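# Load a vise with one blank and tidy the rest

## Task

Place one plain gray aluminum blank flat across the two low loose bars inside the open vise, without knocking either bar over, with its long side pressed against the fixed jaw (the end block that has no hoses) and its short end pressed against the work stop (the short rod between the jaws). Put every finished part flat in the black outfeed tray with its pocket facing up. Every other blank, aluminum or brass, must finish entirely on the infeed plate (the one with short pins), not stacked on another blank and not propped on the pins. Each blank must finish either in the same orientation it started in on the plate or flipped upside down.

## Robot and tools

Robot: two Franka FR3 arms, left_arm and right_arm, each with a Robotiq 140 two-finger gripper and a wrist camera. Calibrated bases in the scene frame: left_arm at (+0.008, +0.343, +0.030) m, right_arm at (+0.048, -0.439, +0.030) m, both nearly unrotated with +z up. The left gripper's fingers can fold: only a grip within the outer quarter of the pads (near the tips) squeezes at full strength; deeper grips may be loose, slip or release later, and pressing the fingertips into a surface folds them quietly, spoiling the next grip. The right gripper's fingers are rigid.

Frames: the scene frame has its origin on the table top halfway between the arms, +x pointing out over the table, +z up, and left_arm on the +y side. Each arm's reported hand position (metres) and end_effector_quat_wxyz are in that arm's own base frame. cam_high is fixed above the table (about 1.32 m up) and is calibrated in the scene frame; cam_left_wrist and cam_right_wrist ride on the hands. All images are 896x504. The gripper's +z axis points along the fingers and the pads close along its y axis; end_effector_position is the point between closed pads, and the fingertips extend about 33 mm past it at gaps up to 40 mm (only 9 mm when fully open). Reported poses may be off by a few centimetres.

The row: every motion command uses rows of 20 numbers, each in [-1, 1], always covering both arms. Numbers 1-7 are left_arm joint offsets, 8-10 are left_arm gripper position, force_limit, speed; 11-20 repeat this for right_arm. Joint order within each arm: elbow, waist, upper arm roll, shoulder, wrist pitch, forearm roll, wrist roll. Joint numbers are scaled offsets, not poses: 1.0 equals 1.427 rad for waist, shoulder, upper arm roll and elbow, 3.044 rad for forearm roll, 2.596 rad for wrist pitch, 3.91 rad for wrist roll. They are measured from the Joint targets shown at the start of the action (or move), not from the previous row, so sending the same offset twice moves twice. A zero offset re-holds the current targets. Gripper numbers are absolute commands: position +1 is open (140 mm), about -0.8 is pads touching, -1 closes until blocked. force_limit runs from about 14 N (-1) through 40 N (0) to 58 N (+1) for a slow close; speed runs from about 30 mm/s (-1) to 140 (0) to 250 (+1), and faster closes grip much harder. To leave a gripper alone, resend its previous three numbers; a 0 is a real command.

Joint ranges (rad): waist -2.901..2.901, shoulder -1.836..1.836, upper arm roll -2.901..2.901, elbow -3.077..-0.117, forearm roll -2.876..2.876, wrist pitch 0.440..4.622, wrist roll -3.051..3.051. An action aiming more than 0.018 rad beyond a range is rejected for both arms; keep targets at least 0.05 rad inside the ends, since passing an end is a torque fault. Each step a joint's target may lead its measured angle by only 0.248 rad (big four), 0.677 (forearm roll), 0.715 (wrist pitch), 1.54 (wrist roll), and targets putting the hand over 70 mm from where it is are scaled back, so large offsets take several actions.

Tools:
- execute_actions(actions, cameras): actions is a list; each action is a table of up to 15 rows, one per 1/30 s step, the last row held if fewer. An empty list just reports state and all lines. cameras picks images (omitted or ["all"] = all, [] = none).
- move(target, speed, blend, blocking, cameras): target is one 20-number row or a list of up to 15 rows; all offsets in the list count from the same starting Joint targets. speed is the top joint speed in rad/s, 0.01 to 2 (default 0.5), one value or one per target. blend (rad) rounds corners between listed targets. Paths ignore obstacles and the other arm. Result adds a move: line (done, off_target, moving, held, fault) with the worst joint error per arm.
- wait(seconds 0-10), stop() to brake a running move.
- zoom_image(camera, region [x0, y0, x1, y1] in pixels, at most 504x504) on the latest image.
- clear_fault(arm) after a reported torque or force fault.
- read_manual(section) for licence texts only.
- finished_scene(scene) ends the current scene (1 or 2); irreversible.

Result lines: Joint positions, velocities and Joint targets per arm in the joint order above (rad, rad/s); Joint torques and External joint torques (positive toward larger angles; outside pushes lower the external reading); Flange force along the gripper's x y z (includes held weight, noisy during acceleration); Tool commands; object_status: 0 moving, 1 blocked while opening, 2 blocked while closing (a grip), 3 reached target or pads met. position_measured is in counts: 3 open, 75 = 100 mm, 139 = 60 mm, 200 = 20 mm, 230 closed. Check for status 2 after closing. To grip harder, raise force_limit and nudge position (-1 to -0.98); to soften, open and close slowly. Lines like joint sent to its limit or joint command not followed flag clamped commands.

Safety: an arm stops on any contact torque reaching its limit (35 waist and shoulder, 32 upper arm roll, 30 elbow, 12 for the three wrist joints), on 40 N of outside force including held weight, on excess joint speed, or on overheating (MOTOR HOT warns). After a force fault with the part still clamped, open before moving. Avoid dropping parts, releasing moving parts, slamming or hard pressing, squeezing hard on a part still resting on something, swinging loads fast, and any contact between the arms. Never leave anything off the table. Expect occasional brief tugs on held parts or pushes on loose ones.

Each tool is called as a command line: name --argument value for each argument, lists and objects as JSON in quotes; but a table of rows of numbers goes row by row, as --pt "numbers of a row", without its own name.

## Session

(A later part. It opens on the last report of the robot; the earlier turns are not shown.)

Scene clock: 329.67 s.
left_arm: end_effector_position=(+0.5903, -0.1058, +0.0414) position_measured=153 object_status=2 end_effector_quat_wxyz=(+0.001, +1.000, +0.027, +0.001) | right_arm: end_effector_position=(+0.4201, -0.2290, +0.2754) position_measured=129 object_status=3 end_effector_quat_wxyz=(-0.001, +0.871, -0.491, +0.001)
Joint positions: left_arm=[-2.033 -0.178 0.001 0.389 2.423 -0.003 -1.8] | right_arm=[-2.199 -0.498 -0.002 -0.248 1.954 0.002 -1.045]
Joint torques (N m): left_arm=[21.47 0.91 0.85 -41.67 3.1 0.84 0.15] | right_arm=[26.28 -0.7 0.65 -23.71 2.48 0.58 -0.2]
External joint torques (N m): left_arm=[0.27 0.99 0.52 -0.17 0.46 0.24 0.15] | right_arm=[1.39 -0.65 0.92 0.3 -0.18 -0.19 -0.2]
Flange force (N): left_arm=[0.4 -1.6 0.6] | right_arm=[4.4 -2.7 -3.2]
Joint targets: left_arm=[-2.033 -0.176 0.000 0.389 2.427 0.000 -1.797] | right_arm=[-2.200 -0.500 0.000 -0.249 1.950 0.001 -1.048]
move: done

move --target '[-0.0003,0,0,0.0026,0.0016,0,0,-1,-0.1,-1,0,0,0,0,0,0,0,0.0,-1,-0.5]' --speed 0.02 --cameras '[]'

Scene clock: 331.53 s.
left_arm: end_effector_position=(+0.5903, -0.1058, +0.0394) position_measured=153 object_status=2 end_effector_quat_wxyz=(+0.001, +1.000, +0.027, +0.001) | right_arm: end_effector_position=(+0.4201, -0.2290, +0.2754) position_measured=129 object_status=3 end_effector_quat_wxyz=(-0.001, +0.871, -0.491, +0.001)
Joint positions: left_arm=[-2.034 -0.178 0.001 0.392 2.428 -0.003 -1.8] | right_arm=[-2.199 -0.498 -0.002 -0.248 1.954 0.002 -1.045]
Joint velocities: left_arm=[0 0.001 0.001 -0.001 0.003 -0.002 0.002] | right_arm=[within noise]
Joint torques (N m): left_arm=[21.46 0.98 0.8 -41.74 3.13 0.85 0.06] | right_arm=[26.24 -0.72 0.69 -23.79 2.49 0.59 -0.26]
External joint torques (N m): left_arm=[0.47 0.97 0.39 -0.39 0.52 0.26 0.06] | right_arm=[1.31 -0.76 0.86 0.26 -0.19 -0.18 -0.26]
Flange force (N): left_arm=[0.5 -1.4 0.2] | right_arm=[4.2 -2.3 -3.0]
Joint targets: left_arm=[-2.034 -0.176 0.000 0.393 2.432 0.000 -1.797] | right_arm=[-2.200 -0.500 0.000 -0.249 1.950 0.001 -1.048]
move: done

move --target '[-0.0002,0,0,0.0019,0.0012,0,0,-1,-0.1,-1,0,0,0,0,0,0,0,0.0,-1,-0.5]' --speed 0.02 --cameras '[]'

Scene clock: 333.93 s.
left_arm: end_effector_position=(+0.5904, -0.1058, +0.0379) position_measured=153 object_status=2 end_effector_quat_wxyz=(+0.001, +1.000, +0.027, +0.001) | right_arm: end_effector_position=(+0.4201, -0.2290, +0.2754) position_measured=129 object_status=3 end_effector_quat_wxyz=(-0.001, +0.871, -0.491, +0.001)
Joint positions: left_arm=[-2.034 -0.178 0.001 0.395 2.431 -0.003 -1.8] | right_arm=[-2.199 -0.498 -0.002 -0.248 1.954 0.002 -1.045]
Joint torques (N m): left_arm=[21.37 0.93 0.84 -41.73 3.09 0.82 0.12] | right_arm=[26.31 -0.66 0.71 -23.82 2.48 0.57 -0.23]
External joint torques (N m): left_arm=[0.33 1.09 0.58 -0.21 0.47 0.23 0.12] | right_arm=[1.38 -0.72 0.85 0.22 -0.19 -0.21 -0.23]
Flange force (N): left_arm=[0.5 -1.7 0.5] | right_arm=[4.3 -2.4 -3.2]
Joint targets: left_arm=[-2.034 -0.176 0.000 0.395 2.435 0.000 -1.797] | right_arm=[-2.200 -0.500 0.000 -0.249 1.950 0.001 -1.048]
move: done

move --target '[-0.0002,0,0,0.0019,0.0012,0,0,-1,-0.1,-1,0,0,0,0,0,0,0,0.0,-1,-0.5]' --speed 0.02 --cameras '[]'

Scene clock: 336.10 s.
left_arm: end_effector_position=(+0.5906, -0.1058, +0.0371) position_measured=153 object_status=2 end_effector_quat_wxyz=(+0.001, +1.000, +0.027, +0.001) | right_arm: end_effector_position=(+0.4201, -0.2290, +0.2754) position_measured=129 object_status=3 end_effector_quat_wxyz=(-0.001, +0.871, -0.491, +0.001)
Joint positions: left_arm=[-2.034 -0.178 0.001 0.397 2.433 -0.003 -1.8] | right_arm=[-2.199 -0.498 -0.002 -0.248 1.954 0.002 -1.045]
Joint torques (N m): left_arm=[21.28 0.93 0.85 -41.03 3.17 0.84 0.06] | right_arm=[26.3 -0.64 0.63 -23.76 2.48 0.58 -0.21]
External joint torques (N m): left_arm=[0.3 1 0.51 0.4 0.54 0.25 0.06] | right_arm=[1.42 -0.66 0.83 0.21 -0.18 -0.19 -0.21]
Flange force (N): left_arm=[1.6 -1.2 1.8] | right_arm=[4.3 -2.5 -3.3]
Joint targets: left_arm=[-2.034 -0.176 0.000 0.398 2.438 0.000 -1.797] | right_arm=[-2.200 -0.500 0.000 -0.249 1.950 0.001 -1.048]
move: done

move --pt "0 0 0 0 0 0 0 0.0 -1 -1 0 0 0 0 0 0 0 0.2 -1 -0.5" --pt "0.0187 0 0 -0.0758 -0.0520 0 0 0.0 -1 -1 0 0 0 0 0 0 0 0.2 -1 -0.5" --pt "0.1086 0.6490 0 -0.3586 -0.5337 0 0.2567 0.0 -1 -1 0.5324 1.0 0 0.5716 0.0233 0 0.1006 0.2 -1 -0.5" --speed '[0.05,0.08,0.8]' --blend '[0,0.01,0]' --cameras '["cam_high","cam_right_wrist"]'

zoom_image --camera "cam_high" --region '[320, 180, 572, 340]'

zoom_image --camera "cam_right_wrist" --region '[330, 60, 630, 310]'

Scene clock: 373.43 s.
left_arm: end_effector_position=(+0.2184, +0.2021, +0.3635) position_measured=129 object_status=3 end_effector_quat_wxyz=(+0.242, +0.937, -0.011, -0.252) | right_arm: end_effector_position=(+0.4248, +0.5678, +0.1483) position_measured=104 object_status=3 end_effector_quat_wxyz=(+0.000, +1.000, +0.007, -0.002)
Joint positions: left_arm=[-1.88 0.748 0.001 -0.112 1.055 -0.002 -0.798] | right_arm=[-1.442 0.927 0.001 0.567 2.006 0.002 -0.658]
Joint velocities: left_arm=[0.002 -0.001 0.001 0 0 0 0.005] | right_arm=[within noise]
Joint torques (N m): left_arm=[22.59 0.98 0.39 -26.28 0.15 0.87 0.14] | right_arm=[26.4 -0.22 1.37 -49.25 2.85 0.59 0.1]
External joint torques (N m): left_arm=[0.09 0.95 0.46 0.16 -0.15 0.1 0.1] | right_arm=[1.66 -0.46 0.7 0.86 0.21 -0.14 0.1]
Flange force (N): left_arm=[-0.9 -1.3 -1.1] | right_arm=[7.7 -9.7 -1.0]
Joint targets: left_arm=[-1.879 0.750 0.000 -0.113 1.052 0.000 -0.793] | right_arm=[-1.441 0.927 0.000 0.566 2.011 0.001 -0.654]
move: done
camera_calibration:
cam_right_wrist: T_world_to_cam=[[0.031628, -0.999477, -0.0068017, 0.564513], [-0.936272, -0.0320085, 0.349813, 0.368099], [-0.349848, -0.00469564, -0.936795, 0.425768], [0, 0, 0, 1]]
Images, in order: cam_high, cam_right_wrist.

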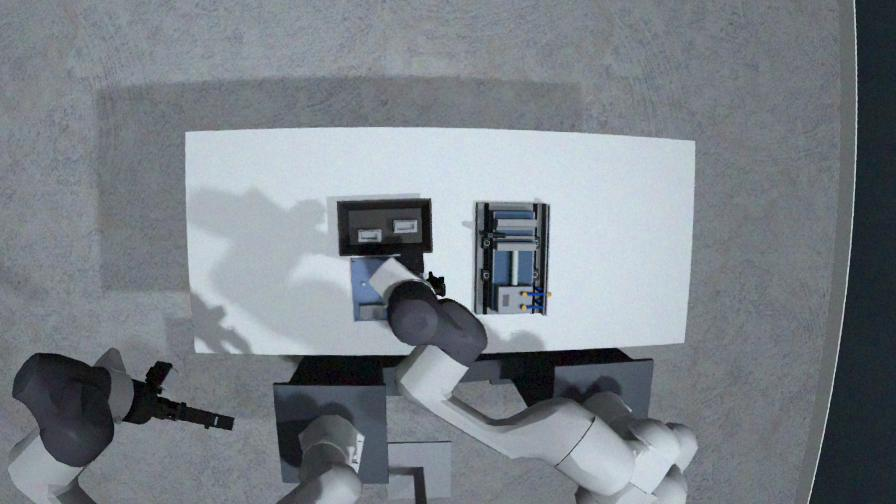

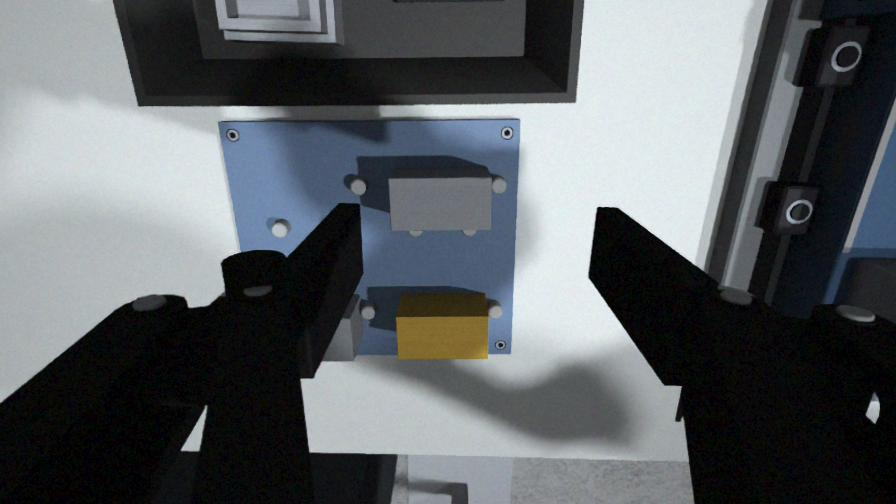

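Scaled by 2.000 from the camera's 896x504 image, which has a finer 1280x720 frame.

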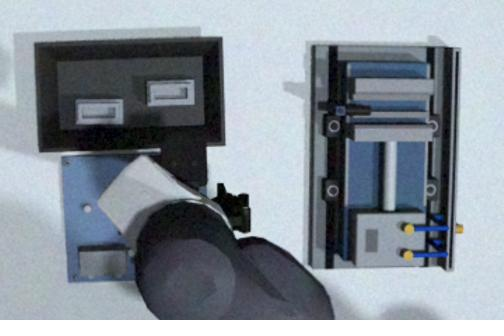

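Scaled by 1.680 from the camera's 896x504 image, which has a finer 1280x720 frame.

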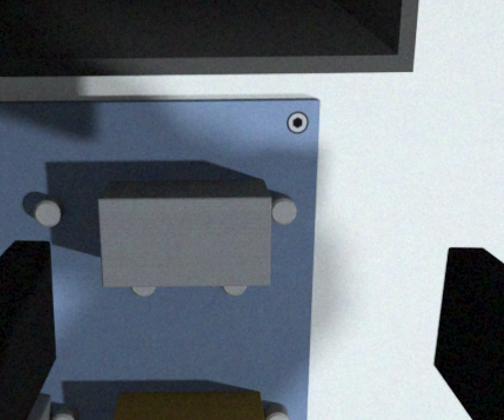

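move --target '[0,0,0,0,0,0,0,0.0,-1,-1,-0.0524,0.0243,0,0.0811,0.0733,0,0.0020,0.2,-1,-0.5]' --speed 0.25 --cameras '["cam_right_wrist"]'

zoom_image --camera "cam_right_wrist" --region '[330, 120, 630, 370]'

Scene clock: 388.63 s.
left_arm: end_effector_position=(+0.2183, +0.2020, +0.3636) position_measured=129 object_status=3 end_effector_quat_wxyz=(+0.242, +0.937, -0.012, -0.252) | right_arm: end_effector_position=(+0.4063, +0.5821, +0.0485) position_measured=104 object_status=3 end_effector_quat_wxyz=(+0.000, +1.000, +0.019, -0.002)
Joint positions: left_arm=[-1.88 0.748 0.001 -0.112 1.054 -0.002 -0.796] | right_arm=[-1.515 0.96 0.001 0.683 2.196 0.002 -0.65]
Joint velocities: left_arm=[within noise] | right_arm=[0 0 -0.001 -0.002 0.005 0.001 0.001]
Joint torques (N m): left_arm=[22.56 0.9 0.46 -26.3 0.21 0.87 0.15] | right_arm=[24.9 -0.19 1.39 -51.4 2.89 0.51 0.08]
External joint torques (N m): left_arm=[0.15 0.98 0.65 -0.04 -0.1 0.11 0.12] | right_arm=[1.37 -0.07 0.9 0.2 0.27 -0.13 0.08]
Flange force (N): left_arm=[-1.3 -1.2 -0.8] | right_arm=[4.5 -6.3 0.3]
Joint targets: left_arm=[-1.879 0.750 0.000 -0.113 1.052 0.000 -0.793] | right_arm=[-1.516 0.961 0.000 0.682 2.201 0.001 -0.647]
move: done
camera_calibration:
cam_right_wrist: T_world_to_cam=[[0.0560542, -0.998406, -0.00659758, 0.568142], [-0.93526, -0.0548197, 0.349691, 0.399009], [-0.349495, -0.0134312, -0.936842, 0.330789], [0, 0, 0, 1]]
Images, in order: cam_right_wrist.

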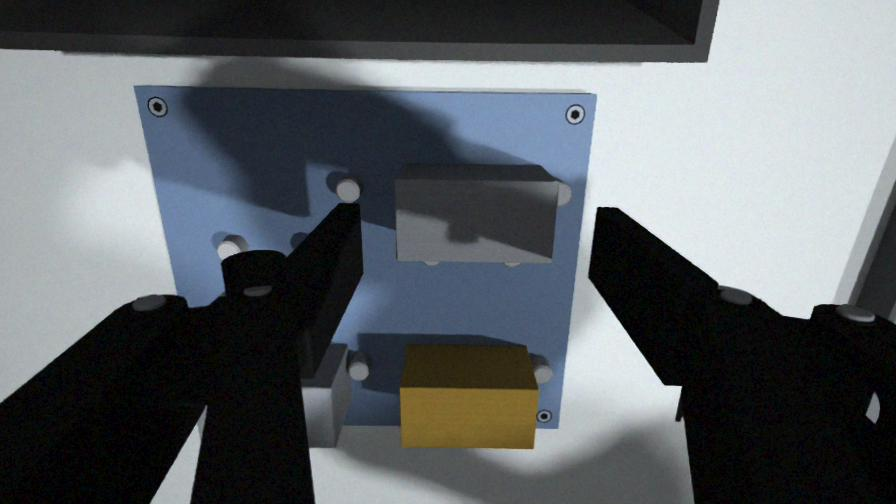

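Scaled by 1.680 from the camera's 896x504 image, which has a finer 1280x720 frame.

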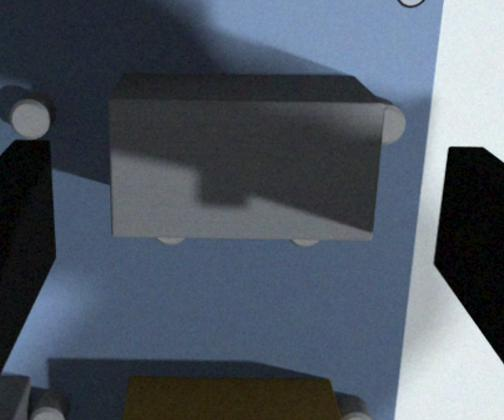

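move --pt "0 0 0 0 0 0 0 0.0 -1 -1 -0.0029 0 0 0.0194 0.0123 0 0 0.2 -1 -0.5" --pt "0 0 0 0 0 0 0 0.0 -1 -1 -0.0029 0 0 0.0194 0.0123 0 0 -1 -0.1 -1" --speed '[0.06,0.05]' --cameras '["cam_right_wrist"]'

zoom_image --camera "cam_right_wrist" --region '[330, 120, 630, 370]'

Scene clock: 414.33 s.
left_arm: end_effector_position=(+0.2183, +0.2019, +0.3636) position_measured=129 object_status=3 end_effector_quat_wxyz=(+0.242, +0.937, -0.012, -0.252) | right_arm: end_effector_position=(+0.4072, +0.5833, +0.0320) position_measured=140 object_status=0 end_effector_quat_wxyz=(-0.001, +1.000, +0.019, +0.000)
Joint positions: left_arm=[-1.88 0.748 0.001 -0.112 1.054 -0.002 -0.796] | right_arm=[-1.518 0.96 0.001 0.709 2.229 0.002 -0.65]
Joint torques (N m): left_arm=[22.59 0.91 0.47 -26.3 0.26 0.88 0.15] | right_arm=[24.31 -0.17 1.42 -50.42 2.81 0.53 0.12]
External joint torques (N m): left_arm=[0.2 0.87 0.53 -0.01 -0.04 0.11 0.12] | right_arm=[0.93 -0.28 0.74 1.62 0.16 -0.1 0.12]
Flange force (N): left_arm=[-1.1 -1.2 -0.9] | right_arm=[6.0 -7.9 2.6]
Joint targets: left_arm=[-1.879 0.750 0.000 -0.113 1.052 0.000 -0.793] | right_arm=[-1.520 0.961 0.000 0.709 2.233 0.001 -0.647]
move: done
camera_calibration:
cam_right_wrist: T_world_to_cam=[[0.0555531, -0.998406, -0.0100035, 0.569543], [-0.936171, -0.0555683, 0.347125, 0.406598], [-0.347127, -0.00991887, -0.937766, 0.312622], [0, 0, 0, 1]]
Images, in order: cam_right_wrist.

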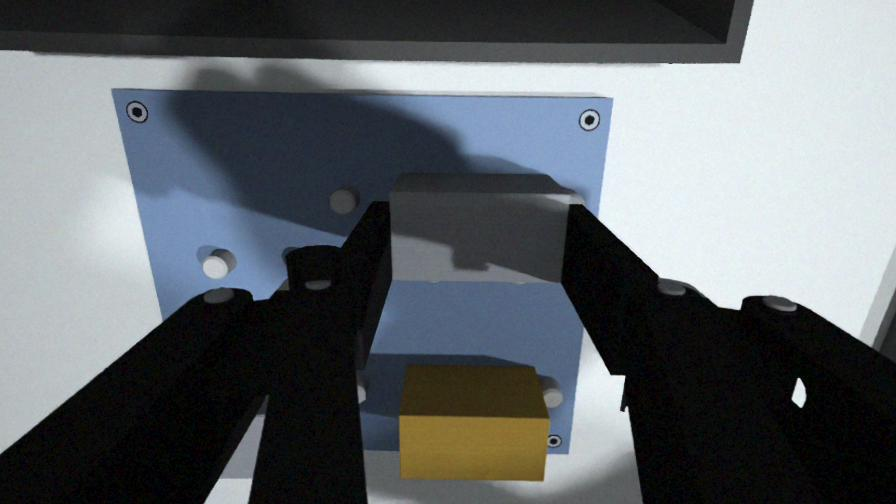

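Scaled by 1.680 from the camera's 896x504 image, which has a finer 1280x720 frame.

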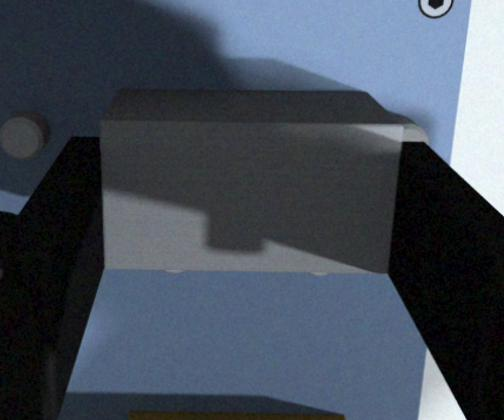

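move --pt "0 0 0 0 0 0 0 0.0 -1 -1 0.0222 0 0 -0.0644 -0.0476 0 0 -1 -0.1 -1" --pt "0 0 0 0 0 0 0 0.0 -1 -1 -0.3107 -0.3099 0 -0.3285 -0.0098 0 -0.1052 -1 -0.1 -1" --speed '[0.1,0.45]' --blend '[0.02,0]' --cameras '["cam_right_wrist"]'

zoom_image --camera "cam_right_wrist" --region '[330, 90, 630, 340]'

Scene clock: 434.87 s.
left_arm: end_effector_position=(+0.2182, +0.2019, +0.3636) position_measured=129 object_status=3 end_effector_quat_wxyz=(+0.242, +0.937, -0.012, -0.252) | right_arm: end_effector_position=(+0.5223, +0.2970, +0.1391) position_measured=140 object_status=2 end_effector_quat_wxyz=(+0.001, +1.000, -0.001, -0.002)
Joint positions: left_arm=[-1.88 0.748 0.001 -0.112 1.054 -0.002 -0.796] | right_arm=[-1.963 0.519 -0.002 0.244 2.202 0.002 -1.053]
Joint velocities: left_arm=[within noise] | right_arm=[0 0 -0.001 0 0 0.001 -0.006]
Joint torques (N m): left_arm=[22.58 0.91 0.5 -26.34 0.26 0.88 0.17] | right_arm=[25.46 -0.32 1.26 -40.58 3.02 0.55 -0.3]
External joint torques (N m): left_arm=[0.1 0.94 0.64 0.05 -0.04 0.11 0.14] | right_arm=[2.01 -0.32 1.05 -1.11 0.38 -0.12 -0.3]
Flange force (N): left_arm=[-1.2 -1.4 -0.6] | right_arm=[4.0 -2.0 -2.5]
Joint targets: left_arm=[-1.879 0.750 0.000 -0.113 1.052 0.000 -0.793] | right_arm=[-1.963 0.519 0.000 0.241 2.207 0.001 -1.058]
move: done; blend cut to 0 rad at target 1
camera_calibration:
cam_right_wrist: T_world_to_cam=[[0.0143807, -0.999878, -0.0061457, 0.299732], [-0.936196, -0.015623, 0.35113, 0.448848], [-0.351183, 0.000704096, -0.936307, 0.448925], [0, 0, 0, 1]]
Images, in order: cam_right_wrist.

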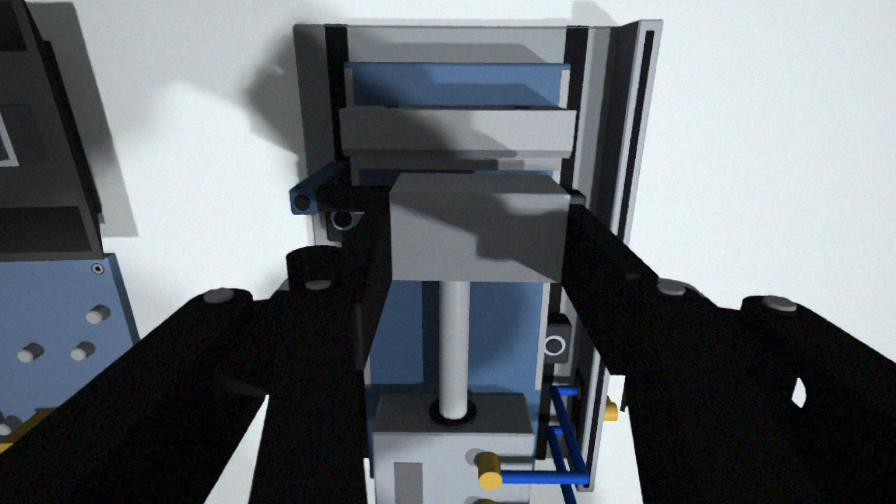

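Scaled by 1.680 from the camera's 896x504 image, which has a finer 1280x720 frame.

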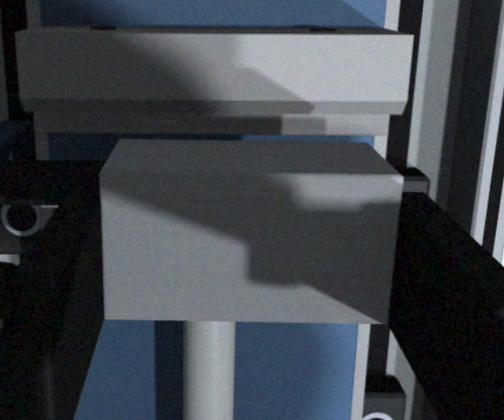

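move --target '[0,0,0,0,0,0,0,0.0,-1,-1,-0.0181,0,0,0.0278,0.0252,0,0,-1,-0.1,-1]' --speed 0.06 --cameras '["cam_right_wrist"]'

zoom_image --camera "cam_right_wrist" --region '[330, 90, 630, 340]'

Scene clock: 447.47 s.
left_arm: end_effector_position=(+0.2182, +0.2019, +0.3636) position_measured=129 object_status=3 end_effector_quat_wxyz=(+0.242, +0.937, -0.012, -0.252) | right_arm: end_effector_position=(+0.5224, +0.2971, +0.1110) position_measured=140 object_status=2 end_effector_quat_wxyz=(+0.000, +1.000, -0.001, -0.002)
Joint positions: left_arm=[-1.88 0.748 0.001 -0.112 1.054 -0.002 -0.796] | right_arm=[-1.989 0.519 -0.002 0.281 2.267 0.002 -1.055]
Joint velocities: left_arm=[within noise] | right_arm=[-0.001 -0.001 0 0 0.004 0 -0.001]
Joint torques (N m): left_arm=[22.56 0.85 0.49 -26.29 0.28 0.88 0.15] | right_arm=[24.98 -0.3 1.26 -40.31 3 0.51 -0.2]
External joint torques (N m): left_arm=[0.11 0.89 0.63 0.12 -0.02 0.11 0.12] | right_arm=[2.06 -0.21 1.1 -0.23 0.36 -0.12 -0.2]
Flange force (N): left_arm=[-1.0 -1.5 -0.8] | right_arm=[6.2 -3.6 -1.1]
Joint targets: left_arm=[-1.879 0.750 0.000 -0.113 1.052 0.000 -0.793] | right_arm=[-1.989 0.519 0.000 0.280 2.273 0.001 -1.058]
move: done
camera_calibration:
cam_right_wrist: T_world_to_cam=[[0.0162474, -0.999845, -0.00683865, 0.298748], [-0.936699, -0.0176131, 0.349691, 0.459853], [-0.349758, 0.000724174, -0.93684, 0.421988], [0, 0, 0, 1]]
Images, in order: cam_right_wrist.

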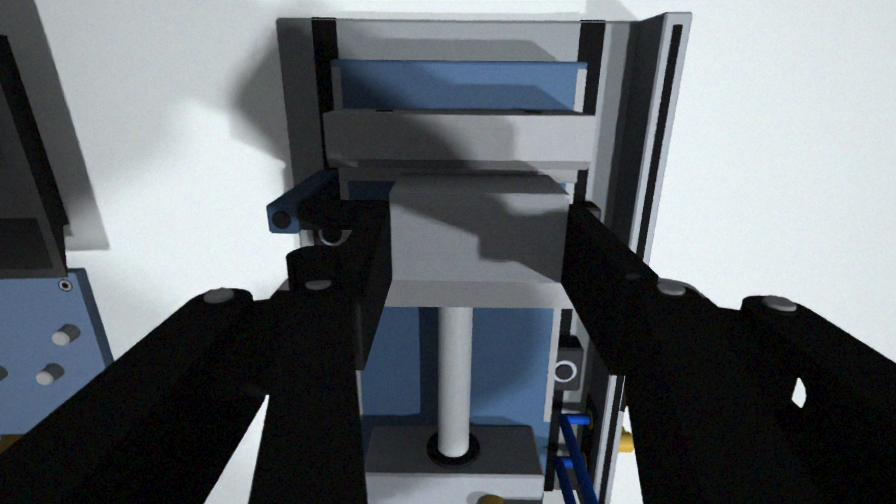

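Scaled by 1.680 from the camera's 896x504 image, which has a finer 1280x720 frame.

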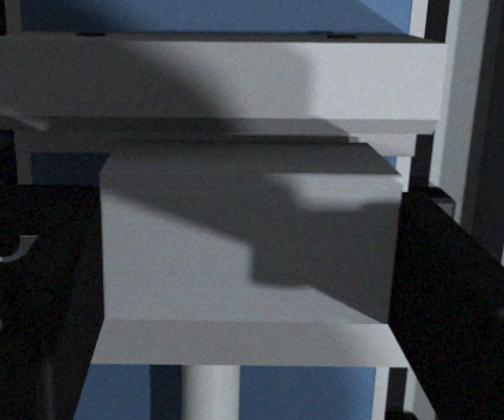

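move --target '[0,0,0,0,0,0,0,0.0,-1,-1,-0.0021,0,0,0.0040,0.0034,0,0,-1,-0.1,-1]' --speed 0.03 --cameras '[]'

Scene clock: 455.93 s.
left_arm: end_effector_position=(+0.2182, +0.2019, +0.3636) position_measured=129 object_status=3 end_effector_quat_wxyz=(+0.242, +0.937, -0.012, -0.252) | right_arm: end_effector_position=(+0.5225, +0.2972, +0.1073) position_measured=140 object_status=2 end_effector_quat_wxyz=(+0.000, +1.000, +0.000, -0.001)
Joint positions: left_arm=[-1.88 0.748 0.001 -0.112 1.054 -0.002 -0.796] | right_arm=[-1.991 0.519 -0.002 0.287 2.275 0.002 -1.055]
Joint velocities: left_arm=[within noise] | right_arm=[0.001 0 -0.001 -0.002 0.005 0 0.001]
Joint torques (N m): left_arm=[22.6 0.88 0.51 -26.36 0.27 0.88 0.12] | right_arm=[24.74 -0.31 1.18 -40.28 3 0.52 -0.23]
External joint torques (N m): left_arm=[0.14 0.89 0.62 0.06 -0.02 0.11 0.09] | right_arm=[1.79 -0.19 1.05 0.03 0.34 -0.11 -0.23]
Flange force (N): left_arm=[-1.0 -1.3 -0.7] | right_arm=[6.0 -3.4 -0.5]
Joint targets: left_arm=[-1.879 0.750 0.000 -0.113 1.052 0.000 -0.793] | right_arm=[-1.992 0.519 0.000 0.286 2.282 0.001 -1.058]
move: done

move --target '[0,0,0,0,0,0,0,0.0,-1,-1,0.0037,-0.0009,0,0.0025,-0.0007,0,-0.0003,-1,-0.1,-1]' --speed 0.02 --cameras '[]'

Scene clock: 459.67 s.
left_arm: end_effector_position=(+0.2182, +0.2019, +0.3636) position_measured=129 object_status=3 end_effector_quat_wxyz=(+0.242, +0.937, -0.012, -0.252) | right_arm: end_effector_position=(+0.5229, +0.2974, +0.1061) position_measured=140 object_status=2 end_effector_quat_wxyz=(+0.000, +1.000, +0.000, -0.002)
Joint positions: left_arm=[-1.88 0.748 0.001 -0.112 1.054 -0.002 -0.796] | right_arm=[-1.99 0.519 -0.002 0.29 2.276 0.002 -1.055]
Joint torques (N m): left_arm=[22.54 0.87 0.49 -26.3 0.28 0.87 0.14] | right_arm=[25.13 -0.29 1.29 -40.37 2.75 0.52 -0.16]
External joint torques (N m): left_arm=[0.13 0.86 0.58 -0.01 -0.02 0.1 0.11] | right_arm=[2.44 -0.39 0.94 -0.29 0.13 -0.11 -0.16]
Flange force (N): left_arm=[-1.1 -1.2 -0.6] | right_arm=[7.8 -4.2 -1.9]
Joint targets: left_arm=[-1.879 0.750 0.000 -0.113 1.052 0.000 -0.793] | right_arm=[-1.987 0.518 0.000 0.290 2.280 0.001 -1.059]
move: done

move --target '[0,0,0,0,0,0,0,0.0,-1,-1,0.0037,-0.0009,0,0.0025,-0.0007,0,-0.0003,-1,-0.1,-1]' --speed 0.02 --cameras '[]'

Scene clock: 462.37 s.
left_arm: end_effector_position=(+0.2182, +0.2019, +0.3636) position_measured=129 object_status=3 end_effector_quat_wxyz=(+0.242, +0.937, -0.012, -0.252) | right_arm: end_effector_position=(+0.5246, +0.2981, +0.1062) position_measured=140 object_status=2 end_effector_quat_wxyz=(+0.000, +1.000, +0.000, -0.001)
Joint positions: left_arm=[-1.88 0.748 0.001 -0.112 1.054 -0.002 -0.796] | right_arm=[-1.984 0.518 -0.002 0.293 2.276 0.002 -1.057]
Joint torques (N m): left_arm=[22.56 0.89 0.5 -26.34 0.3 0.88 0.14] | right_arm=[25.77 -0.72 1.15 -40.37 2.76 0.53 -0.16]
External joint torques (N m): left_arm=[0.13 0.9 0.62 0.01 0 0.11 0.1] | right_arm=[2.9 -0.85 0.79 0.09 0.11 -0.1 -0.16]
Flange force (N): left_arm=[-1.1 -1.3 -0.6] | right_arm=[10.6 -5.1 -1.7]
Joint targets: left_arm=[-1.879 0.750 0.000 -0.113 1.052 0.000 -0.793] | right_arm=[-1.981 0.517 0.000 0.293 2.278 0.001 -1.060]
move: done

move --target '[0,0,0,0,0,0,0,0.0,-1,-1,0.0024,-0.0006,0,0.0016,-0.0004,0,-0.0002,-1,-0.1,-1]' --speed 0.02 --cameras '["cam_right_wrist"]'

zoom_image --camera "cam_right_wrist" --region '[330, 90, 630, 340]'

Scene clock: 465.67 s.
left_arm: end_effector_position=(+0.2182, +0.2019, +0.3636) position_measured=129 object_status=3 end_effector_quat_wxyz=(+0.242, +0.937, -0.012, -0.252) | right_arm: end_effector_position=(+0.5253, +0.2984, +0.1059) position_measured=140 object_status=2 end_effector_quat_wxyz=(+0.000, +1.000, +0.001, -0.001)
Joint positions: left_arm=[-1.88 0.748 0.001 -0.112 1.054 -0.002 -0.796] | right_arm=[-1.982 0.518 -0.002 0.296 2.276 0.002 -1.058]
Joint torques (N m): left_arm=[22.55 0.87 0.57 -26.32 0.29 0.88 0.11] | right_arm=[26.15 -1.13 1.1 -40.77 3.05 0.51 -0.16]
External joint torques (N m): left_arm=[0.22 0.92 0.72 -0.17 -0.01 0.12 0.07] | right_arm=[3.38 -1.21 0.77 -0.35 0.42 -0.12 -0.16]
Flange force (N): left_arm=[-1.4 -1.1 -0.6] | right_arm=[11.1 -4.9 -2.0]
Joint targets: left_arm=[-1.879 0.750 0.000 -0.113 1.052 0.000 -0.793] | right_arm=[-1.978 0.516 0.000 0.296 2.277 0.001 -1.061]
move: done
camera_calibration:
cam_right_wrist: T_world_to_cam=[[0.0190549, -0.999788, -0.00777701, 0.298605], [-0.937195, -0.0205705, 0.348199, 0.4657], [-0.348286, 0.000653665, -0.937388, 0.417549], [0, 0, 0, 1]]
Images, in order: cam_right_wrist.

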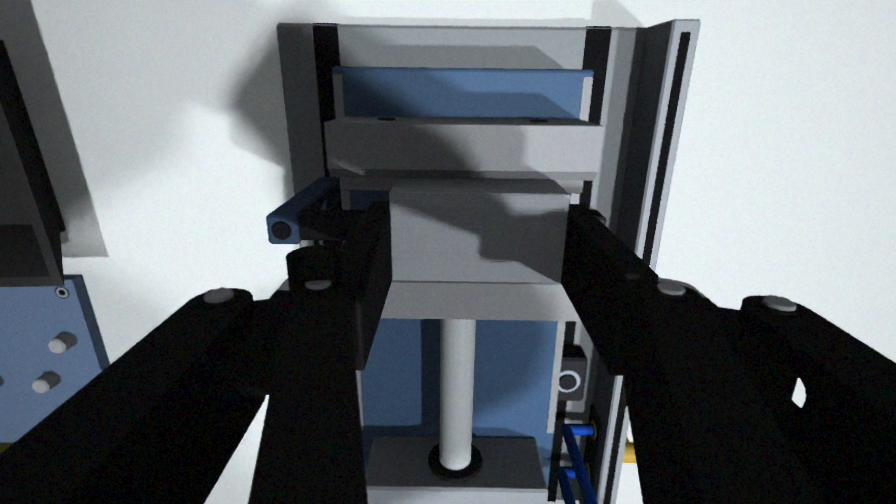

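Scaled by 1.680 from the camera's 896x504 image, which has a finer 1280x720 frame.

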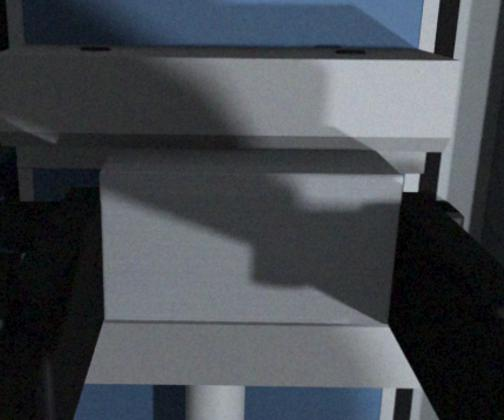

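move --target '[0,0,0,0,0,0,0,0.0,-1,-1,0.0024,-0.0006,0,0.0016,-0.0004,0,-0.0002,-1,-0.1,-1]' --speed 0.02 --cameras '[]'

Scene clock: 472.27 s.
left_arm: end_effector_position=(+0.2182, +0.2019, +0.3637) position_measured=129 object_status=3 end_effector_quat_wxyz=(+0.242, +0.937, -0.012, -0.252) | right_arm: end_effector_position=(+0.5254, +0.2986, +0.1056) position_measured=140 object_status=2 end_effector_quat_wxyz=(+0.000, +1.000, +0.001, -0.002)
Joint positions: left_arm=[-1.88 0.748 0.001 -0.112 1.054 -0.002 -0.796] | right_arm=[-1.979 0.517 -0.001 0.298 2.274 0.002 -1.059]
Joint torques (N m): left_arm=[22.55 0.87 0.51 -26.34 0.31 0.88 0.12] | right_arm=[26.29 -1.33 0.74 -40.38 3.31 0.46 -0.28]
External joint torques (N m): left_arm=[0.16 0.83 0.57 -0.07 0.01 0.11 0.08] | right_arm=[3.44 -1.27 0.53 0.16 0.67 -0.17 -0.28]
Flange force (N): left_arm=[-1.1 -1.1 -0.5] | right_arm=[12.5 -5.2 -0.8]
Joint targets: left_arm=[-1.879 0.750 0.000 -0.113 1.052 0.000 -0.793] | right_arm=[-1.974 0.515 0.000 0.298 2.276 0.001 -1.062]
move: done

move --target '[0,0,0,0,0,0,0,0.0,-1,-1,0.0042,0.0030,0,0.0028,-0.0007,0,0.0011,-1,-0.1,-1]' --speed 0.02 --cameras '[]'

Scene clock: 476.47 s.
left_arm: end_effector_position=(+0.2182, +0.2018, +0.3637) position_measured=129 object_status=3 end_effector_quat_wxyz=(+0.242, +0.937, -0.012, -0.252) | right_arm: end_effector_position=(+0.5255, +0.2992, +0.1048) position_measured=140 object_status=2 end_effector_quat_wxyz=(+0.001, +1.000, +0.002, -0.003)
Joint positions: left_arm=[-1.88 0.748 0.001 -0.112 1.054 -0.002 -0.796] | right_arm=[-1.974 0.518 -0.001 0.302 2.27 0.002 -1.059]
Joint torques (N m): left_arm=[22.53 0.93 0.53 -26.32 0.3 0.88 0.12] | right_arm=[27.16 -0.06 0.78 -40.94 3.51 0.49 0.01]
External joint torques (N m): left_arm=[0.1 0.97 0.68 0.04 0.01 0.12 0.09] | right_arm=[4.27 -0.13 0.44 -0.15 0.87 -0.14 0.01]
Flange force (N): left_arm=[-1.1 -1.4 -0.5] | right_arm=[13.6 -7.8 -1.5]
Joint targets: left_arm=[-1.879 0.750 0.000 -0.113 1.052 0.000 -0.793] | right_arm=[-1.968 0.519 0.000 0.302 2.274 0.001 -1.057]
move: done

move --target '[0,0,0,0,0,0,0,0.0,-1,-1,0.0035,0.0033,0,0.0010,-0.0013,0,0.0012,-1,-0.1,-1]' --speed 0.02 --cameras '[]'

Scene clock: 480.10 s.
left_arm: end_effector_position=(+0.2182, +0.2018, +0.3637) position_measured=129 object_status=3 end_effector_quat_wxyz=(+0.242, +0.937, -0.012, -0.252) | right_arm: end_effector_position=(+0.5254, +0.3023, +0.1054) position_measured=140 object_status=2 end_effector_quat_wxyz=(+0.001, +1.000, +0.003, -0.003)
Joint positions: left_arm=[-1.88 0.748 0.001 -0.112 1.054 -0.002 -0.796] | right_arm=[-1.969 0.523 -0.001 0.305 2.268 0.002 -1.056]
Joint velocities: left_arm=[within noise] | right_arm=[0.001 0 0 0 -0.001 -0.001 0.004]
Joint torques (N m): left_arm=[22.53 0.88 0.56 -26.3 0.3 0.88 0.12] | right_arm=[26.91 -0.01 0.85 -41.44 3.33 0.52 0]
External joint torques (N m): left_arm=[0.13 1.09 0.89 0.02 0.01 0.14 0.08] | right_arm=[3.95 0.05 0.63 -0.53 0.69 -0.11 0]
Flange force (N): left_arm=[-1.4 -1.6 -0.6] | right_arm=[11.7 -7.1 -2.2]
Joint targets: left_arm=[-1.879 0.750 0.000 -0.113 1.052 0.000 -0.793] | right_arm=[-1.963 0.524 0.000 0.303 2.271 0.001 -1.053]
move: done

move --target '[0,0,0,0,0,0,0,0.0,-1,-1,0.0012,0.0011,0,0.0008,-0.0002,0,0.0004,-1,-0.1,-1]' --speed 0.02 --cameras '["cam_right_wrist"]'

zoom_image --camera "cam_right_wrist" --region '[250, 120, 490, 320]'

Scene clock: 484.07 s.
left_arm: end_effector_position=(+0.2182, +0.2018, +0.3637) position_measured=129 object_status=3 end_effector_quat_wxyz=(+0.242, +0.937, -0.012, -0.252) | right_arm: end_effector_position=(+0.5254, +0.3033, +0.1056) position_measured=140 object_status=2 end_effector_quat_wxyz=(+0.001, +1.000, +0.002, -0.003)
Joint positions: left_arm=[-1.88 0.748 0.001 -0.112 1.054 -0.002 -0.796] | right_arm=[-1.967 0.524 -0.001 0.306 2.268 0.002 -1.054]
Joint torques (N m): left_arm=[22.58 0.86 0.54 -26.34 0.3 0.88 0.13] | right_arm=[26.84 0.12 0.97 -41.65 3.32 0.51 -0.01]
External joint torques (N m): left_arm=[0.09 0.83 0.62 0.09 0.01 0.11 0.1] | right_arm=[3.89 0.1 0.68 -0.7 0.67 -0.12 -0.01]
Flange force (N): left_arm=[-0.9 -1.4 -0.6] | right_arm=[11.0 -6.9 -2.4]
Joint targets: left_arm=[-1.879 0.750 0.000 -0.113 1.052 0.000 -0.793] | right_arm=[-1.962 0.526 0.000 0.304 2.270 0.001 -1.051]
move: done
camera_calibration:
cam_right_wrist: T_world_to_cam=[[0.0216289, -0.999747, -0.00616032, 0.301947], [-0.935954, -0.0224141, 0.351408, 0.465519], [-0.351457, -0.00183477, -0.936202, 0.419578], [0, 0, 0, 1]]
Images, in order: cam_right_wrist.

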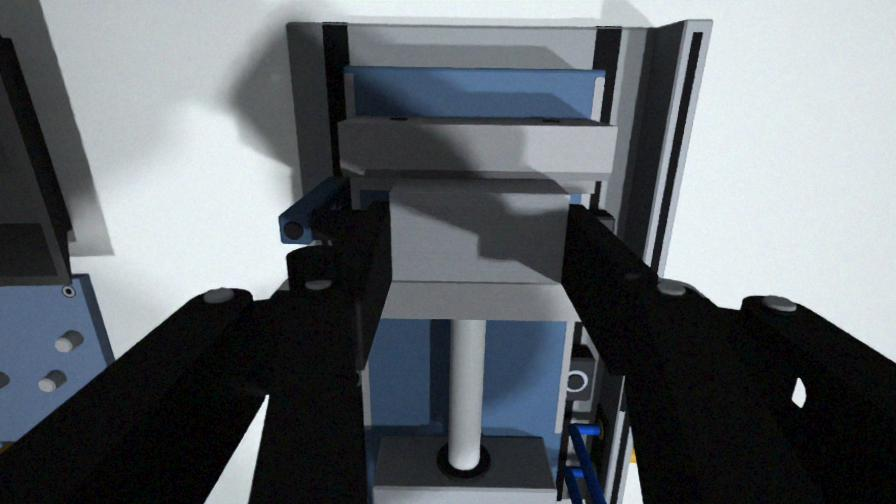

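Scaled by 2.100 from the camera's 896x504 image, which has a finer 1280x720 frame.

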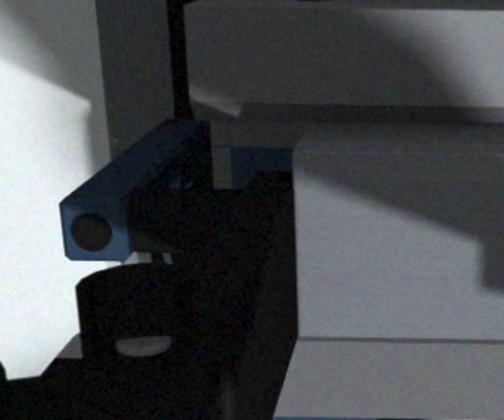

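move --target '[0,0,0,0,0,0,0,0.0,-1,-1,0.0012,0.0011,0,0.0008,-0.0002,0,0.0004,-1,-0.1,-1]' --speed 0.02 --cameras '[]'

Scene clock: 486.60 s.
left_arm: end_effector_position=(+0.2182, +0.2018, +0.3637) position_measured=129 object_status=3 end_effector_quat_wxyz=(+0.242, +0.937, -0.012, -0.252) | right_arm: end_effector_position=(+0.5254, +0.3038, +0.1056) position_measured=140 object_status=2 end_effector_quat_wxyz=(+0.001, +1.000, +0.002, -0.003)
Joint positions: left_arm=[-1.88 0.748 0.001 -0.112 1.054 -0.002 -0.796] | right_arm=[-1.965 0.525 -0.001 0.307 2.266 0.002 -1.053]
Joint torques (N m): left_arm=[22.59 0.86 0.5 -26.28 0.3 0.88 0.14] | right_arm=[26.75 0.77 1.67 -41.38 3.43 0.53 0.08]
External joint torques (N m): left_arm=[0.16 0.84 0.59 0.06 0 0.11 0.11] | right_arm=[3.74 0.7 1.34 -0.37 0.78 -0.1 0.08]
Flange force (N): left_arm=[-0.9 -1.4 -0.8] | right_arm=[10.6 -8.0 -1.6]
Joint targets: left_arm=[-1.879 0.750 0.000 -0.113 1.052 0.000 -0.793] | right_arm=[-1.960 0.527 0.000 0.306 2.270 0.001 -1.050]
move: done

move --target '[0,0,0,0,0,0,0,0.0,-1,-1,0.0012,0.0011,0,0.0008,-0.0002,0,0.0004,-1,-0.1,-1]' --speed 0.02 --cameras '[]'

Scene clock: 489.37 s.
left_arm: end_effector_position=(+0.2182, +0.2018, +0.3637) position_measured=129 object_status=3 end_effector_quat_wxyz=(+0.242, +0.937, -0.012, -0.252) | right_arm: end_effector_position=(+0.5254, +0.3038, +0.1057) position_measured=140 object_status=2 end_effector_quat_wxyz=(+0.001, +1.000, +0.002, -0.003)
Joint positions: left_arm=[-1.88 0.748 0.001 -0.112 1.054 -0.002 -0.796] | right_arm=[-1.964 0.525 -0.001 0.307 2.265 0.001 -1.052]
Joint torques (N m): left_arm=[22.56 0.86 0.54 -26.3 0.31 0.88 0.12] | right_arm=[27.12 1.55 2.13 -41.15 3.57 0.72 0.13]
External joint torques (N m): left_arm=[0.2 0.86 0.63 -0.11 0 0.11 0.08] | right_arm=[4.19 1.58 1.89 -0.16 0.94 0.09 0.13]
Flange force (N): left_arm=[-1.2 -1.1 -0.6] | right_arm=[11.8 -10.2 -1.3]
Joint targets: left_arm=[-1.879 0.750 0.000 -0.113 1.052 0.000 -0.793] | right_arm=[-1.958 0.529 0.000 0.307 2.269 0.001 -1.048]
move: done

move --target '[0,0,0,0,0,0,0,0.0,-1,-1,-0.0008,0,0,0.0015,0.0013,0,0,-1,-0.1,-1]' --speed 0.02 --cameras '[]'

Scene clock: 492.53 s.
left_arm: end_effector_position=(+0.2182, +0.2018, +0.3637) position_measured=129 object_status=3 end_effector_quat_wxyz=(+0.242, +0.937, -0.012, -0.252) | right_arm: end_effector_position=(+0.5254, +0.3038, +0.1054) position_measured=140 object_status=2 end_effector_quat_wxyz=(+0.002, +1.000, +0.002, -0.003)
Joint positions: left_arm=[-1.88 0.748 0.001 -0.112 1.054 -0.002 -0.796] | right_arm=[-1.963 0.525 -0.001 0.308 2.264 0.001 -1.051]
Joint torques (N m): left_arm=[22.56 0.87 0.53 -26.32 0.32 0.89 0.12] | right_arm=[25.95 1.47 2.18 -40.34 3.38 0.76 0.06]
External joint torques (N m): left_arm=[0.11 0.91 0.67 -0.01 0.02 0.12 0.09] | right_arm=[2.97 1.45 1.9 0.7 0.73 0.12 0.06]
Flange force (N): left_arm=[-1.1 -1.3 -0.4] | right_arm=[9.9 -8.9 0.4]
Joint targets: left_arm=[-1.879 0.750 0.000 -0.113 1.052 0.000 -0.793] | right_arm=[-1.959 0.529 0.000 0.309 2.273 0.001 -1.048]
move: done

move --target '[0,0,0,0,0,0,0,0.0,-1,-1,-0.0008,0,0,0.0015,0.0013,0,0,-1,-0.1,-1]' --speed 0.02 --cameras '[]'

Scene clock: 495.60 s.
left_arm: end_effector_position=(+0.2182, +0.2018, +0.3637) position_measured=129 object_status=3 end_effector_quat_wxyz=(+0.242, +0.937, -0.012, -0.252) | right_arm: end_effector_position=(+0.5254, +0.3038, +0.1045) position_measured=140 object_status=2 end_effector_quat_wxyz=(+0.002, +1.000, +0.002, -0.003)
Joint positions: left_arm=[-1.88 0.748 0.001 -0.112 1.054 -0.002 -0.796] | right_arm=[-1.963 0.525 -0.001 0.31 2.265 0.001 -1.051]
Joint torques (N m): left_arm=[22.55 0.87 0.59 -26.29 0.32 0.89 0.13] | right_arm=[25.37 1.44 2.28 -40.25 3.68 0.79 0.12]
External joint torques (N m): left_arm=[0.2 0.88 0.7 -0.01 0.03 0.12 0.09] | right_arm=[2.49 1.39 1.96 0.66 1.05 0.16 0.12]
Flange force (N): left_arm=[-1.1 -1.4 -0.8] | right_arm=[7.7 -7.7 1.4]
Joint targets: left_arm=[-1.879 0.750 0.000 -0.113 1.052 0.000 -0.793] | right_arm=[-1.961 0.529 0.000 0.311 2.276 0.001 -1.048]
move: off_target (right_arm); right_arm: the wrist pitch is farthest, 0.011 rad from its target

move --target '[0,0,0,0,0,0,0,0.0,-1,-1,-0.0008,0,0,0.0015,0.0013,0,0,-1,-0.1,-1]' --speed 0.02 --cameras '[]'

Scene clock: 501.47 s.
left_arm: end_effector_position=(+0.2182, +0.2018, +0.3637) position_measured=129 object_status=3 end_effector_quat_wxyz=(+0.242, +0.937, -0.012, -0.252) | right_arm: end_effector_position=(+0.5254, +0.3039, +0.1045) position_measured=140 object_status=2 end_effector_quat_wxyz=(+0.002, +1.000, +0.002, -0.003)
Joint positions: left_arm=[-1.88 0.748 0.001 -0.112 1.054 -0.002 -0.796] | right_arm=[-1.963 0.525 -0.001 0.31 2.265 0.001 -1.051]
Joint torques (N m): left_arm=[22.54 0.87 0.57 -26.29 0.31 0.88 0.17] | right_arm=[25.39 1.4 2.23 -38.89 4.14 0.77 0.1]
External joint torques (N m): left_arm=[0.14 0.83 0.63 -0.04 0.01 0.11 0.14] | right_arm=[2.42 1.35 1.91 2.22 1.49 0.14 0.1]
Flange force (N): left_arm=[-1.2 -1.3 -0.5] | right_arm=[10.7 -9.2 4.6]
Joint targets: left_arm=[-1.879 0.750 0.000 -0.113 1.052 0.000 -0.793] | right_arm=[-1.962 0.529 0.000 0.313 2.279 0.001 -1.048]
move: off_target (right_arm); right_arm: the wrist pitch is farthest, 0.014 rad from its target

move --pt "0 0 0 0 0 0 0 0.0 -1 -1 0.0005 0 0 -0.0012 -0.001 0 0 -1 -0.1 -1" --pt "0 0 0 0 0 0 0 0.0 -1 -1 0.0005 0 0 -0.0012 -0.001 0 0 -0.05 -1 -1" --pt "0 0 0 0 0 0 0 0.0 -1 -1 0.0005 0 0 -0.0012 -0.001 0 0 0.1 -1 -1" --speed 0.05

Scene clock: 527.13 s.
left_arm: end_effector_position=(+0.2182, +0.2018, +0.3637) position_measured=129 object_status=3 end_effector_quat_wxyz=(+0.242, +0.937, -0.012, -0.252) | right_arm: end_effector_position=(+0.5268, +0.3059, +0.1050) position_measured=117 object_status=0 end_effector_quat_wxyz=(+0.000, +1.000, +0.003, -0.001)
Joint positions: left_arm=[-1.88 0.748 0.001 -0.112 1.054 -0.002 -0.796] | right_arm=[-1.963 0.527 -0.001 0.31 2.272 0.001 -1.051]
Joint torques (N m): left_arm=[22.58 0.87 0.6 -26.29 0.3 0.87 0.16] | right_arm=[24.62 0.09 1.02 -40.22 2.87 0.65 0.04]
External joint torques (N m): left_arm=[0.12 0.94 0.78 0.08 0 0.11 0.13] | right_arm=[1.68 0.16 0.81 0.82 0.21 0.02 0.04]
Flange force (N): left_arm=[-1.1 -1.6 -0.7] | right_arm=[7.3 -5.0 0.5]
Joint targets: left_arm=[-1.879 0.750 0.000 -0.113 1.052 0.000 -0.793] | right_arm=[-1.961 0.529 0.000 0.311 2.277 0.001 -1.048]
move: done; target 2's new numbers were sent with right_arm's wrist pitch 0.011 rad from that target
camera_calibration:
cam_left_wrist: T_world_to_cam=[[0.0988777, -0.881883, 0.460983, -0.00424515], [-0.659505, 0.288826, 0.693997, -0.158719], [-0.745168, -0.372642, -0.553048, 0.581823], [0, 0, 0, 1]]
cam_right_wrist: T_world_to_cam=[[0.0224513, -0.99972, -0.0074301, 0.304269], [-0.93738, -0.023634, 0.347507, 0.468684], [-0.347585, -0.000837151, -0.937648, 0.417379], [0, 0, 0, 1]]

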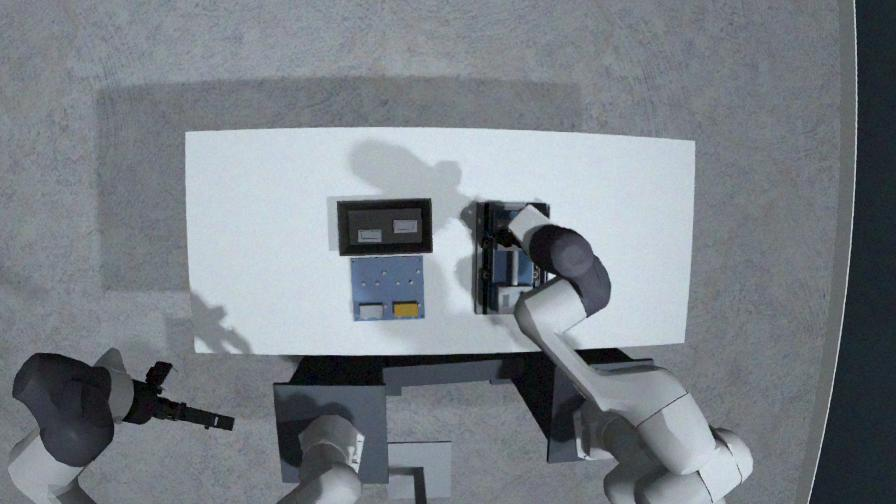

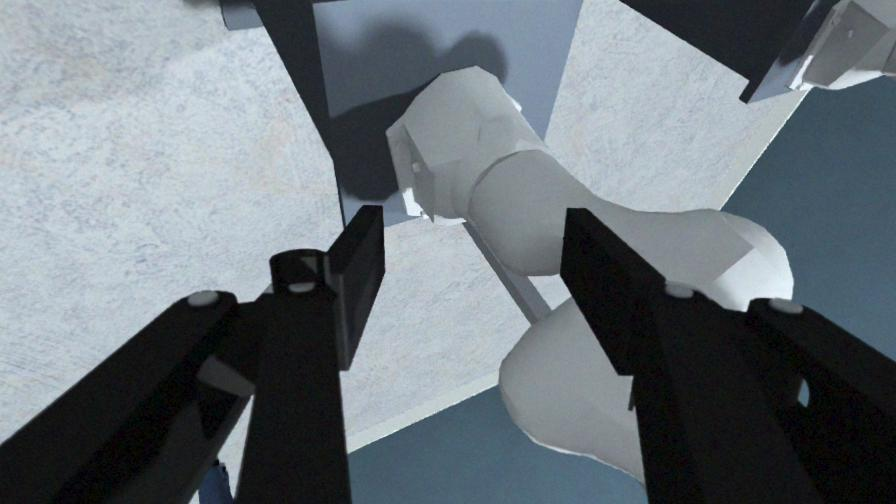

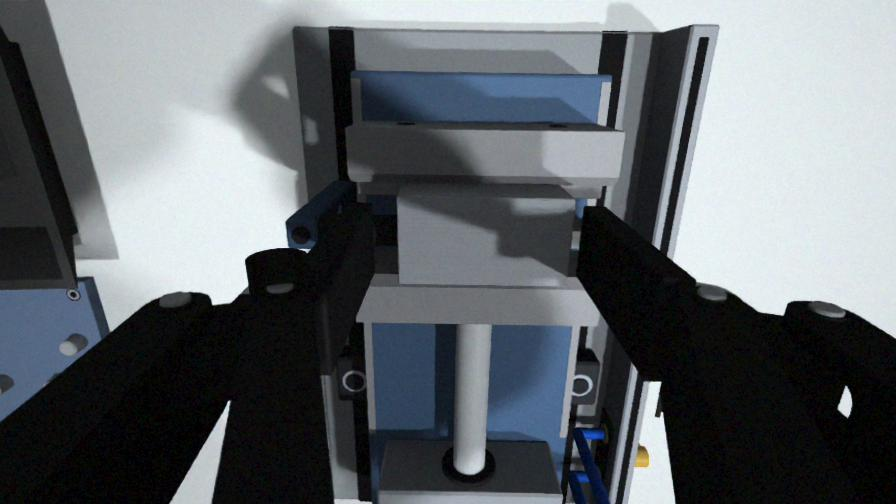

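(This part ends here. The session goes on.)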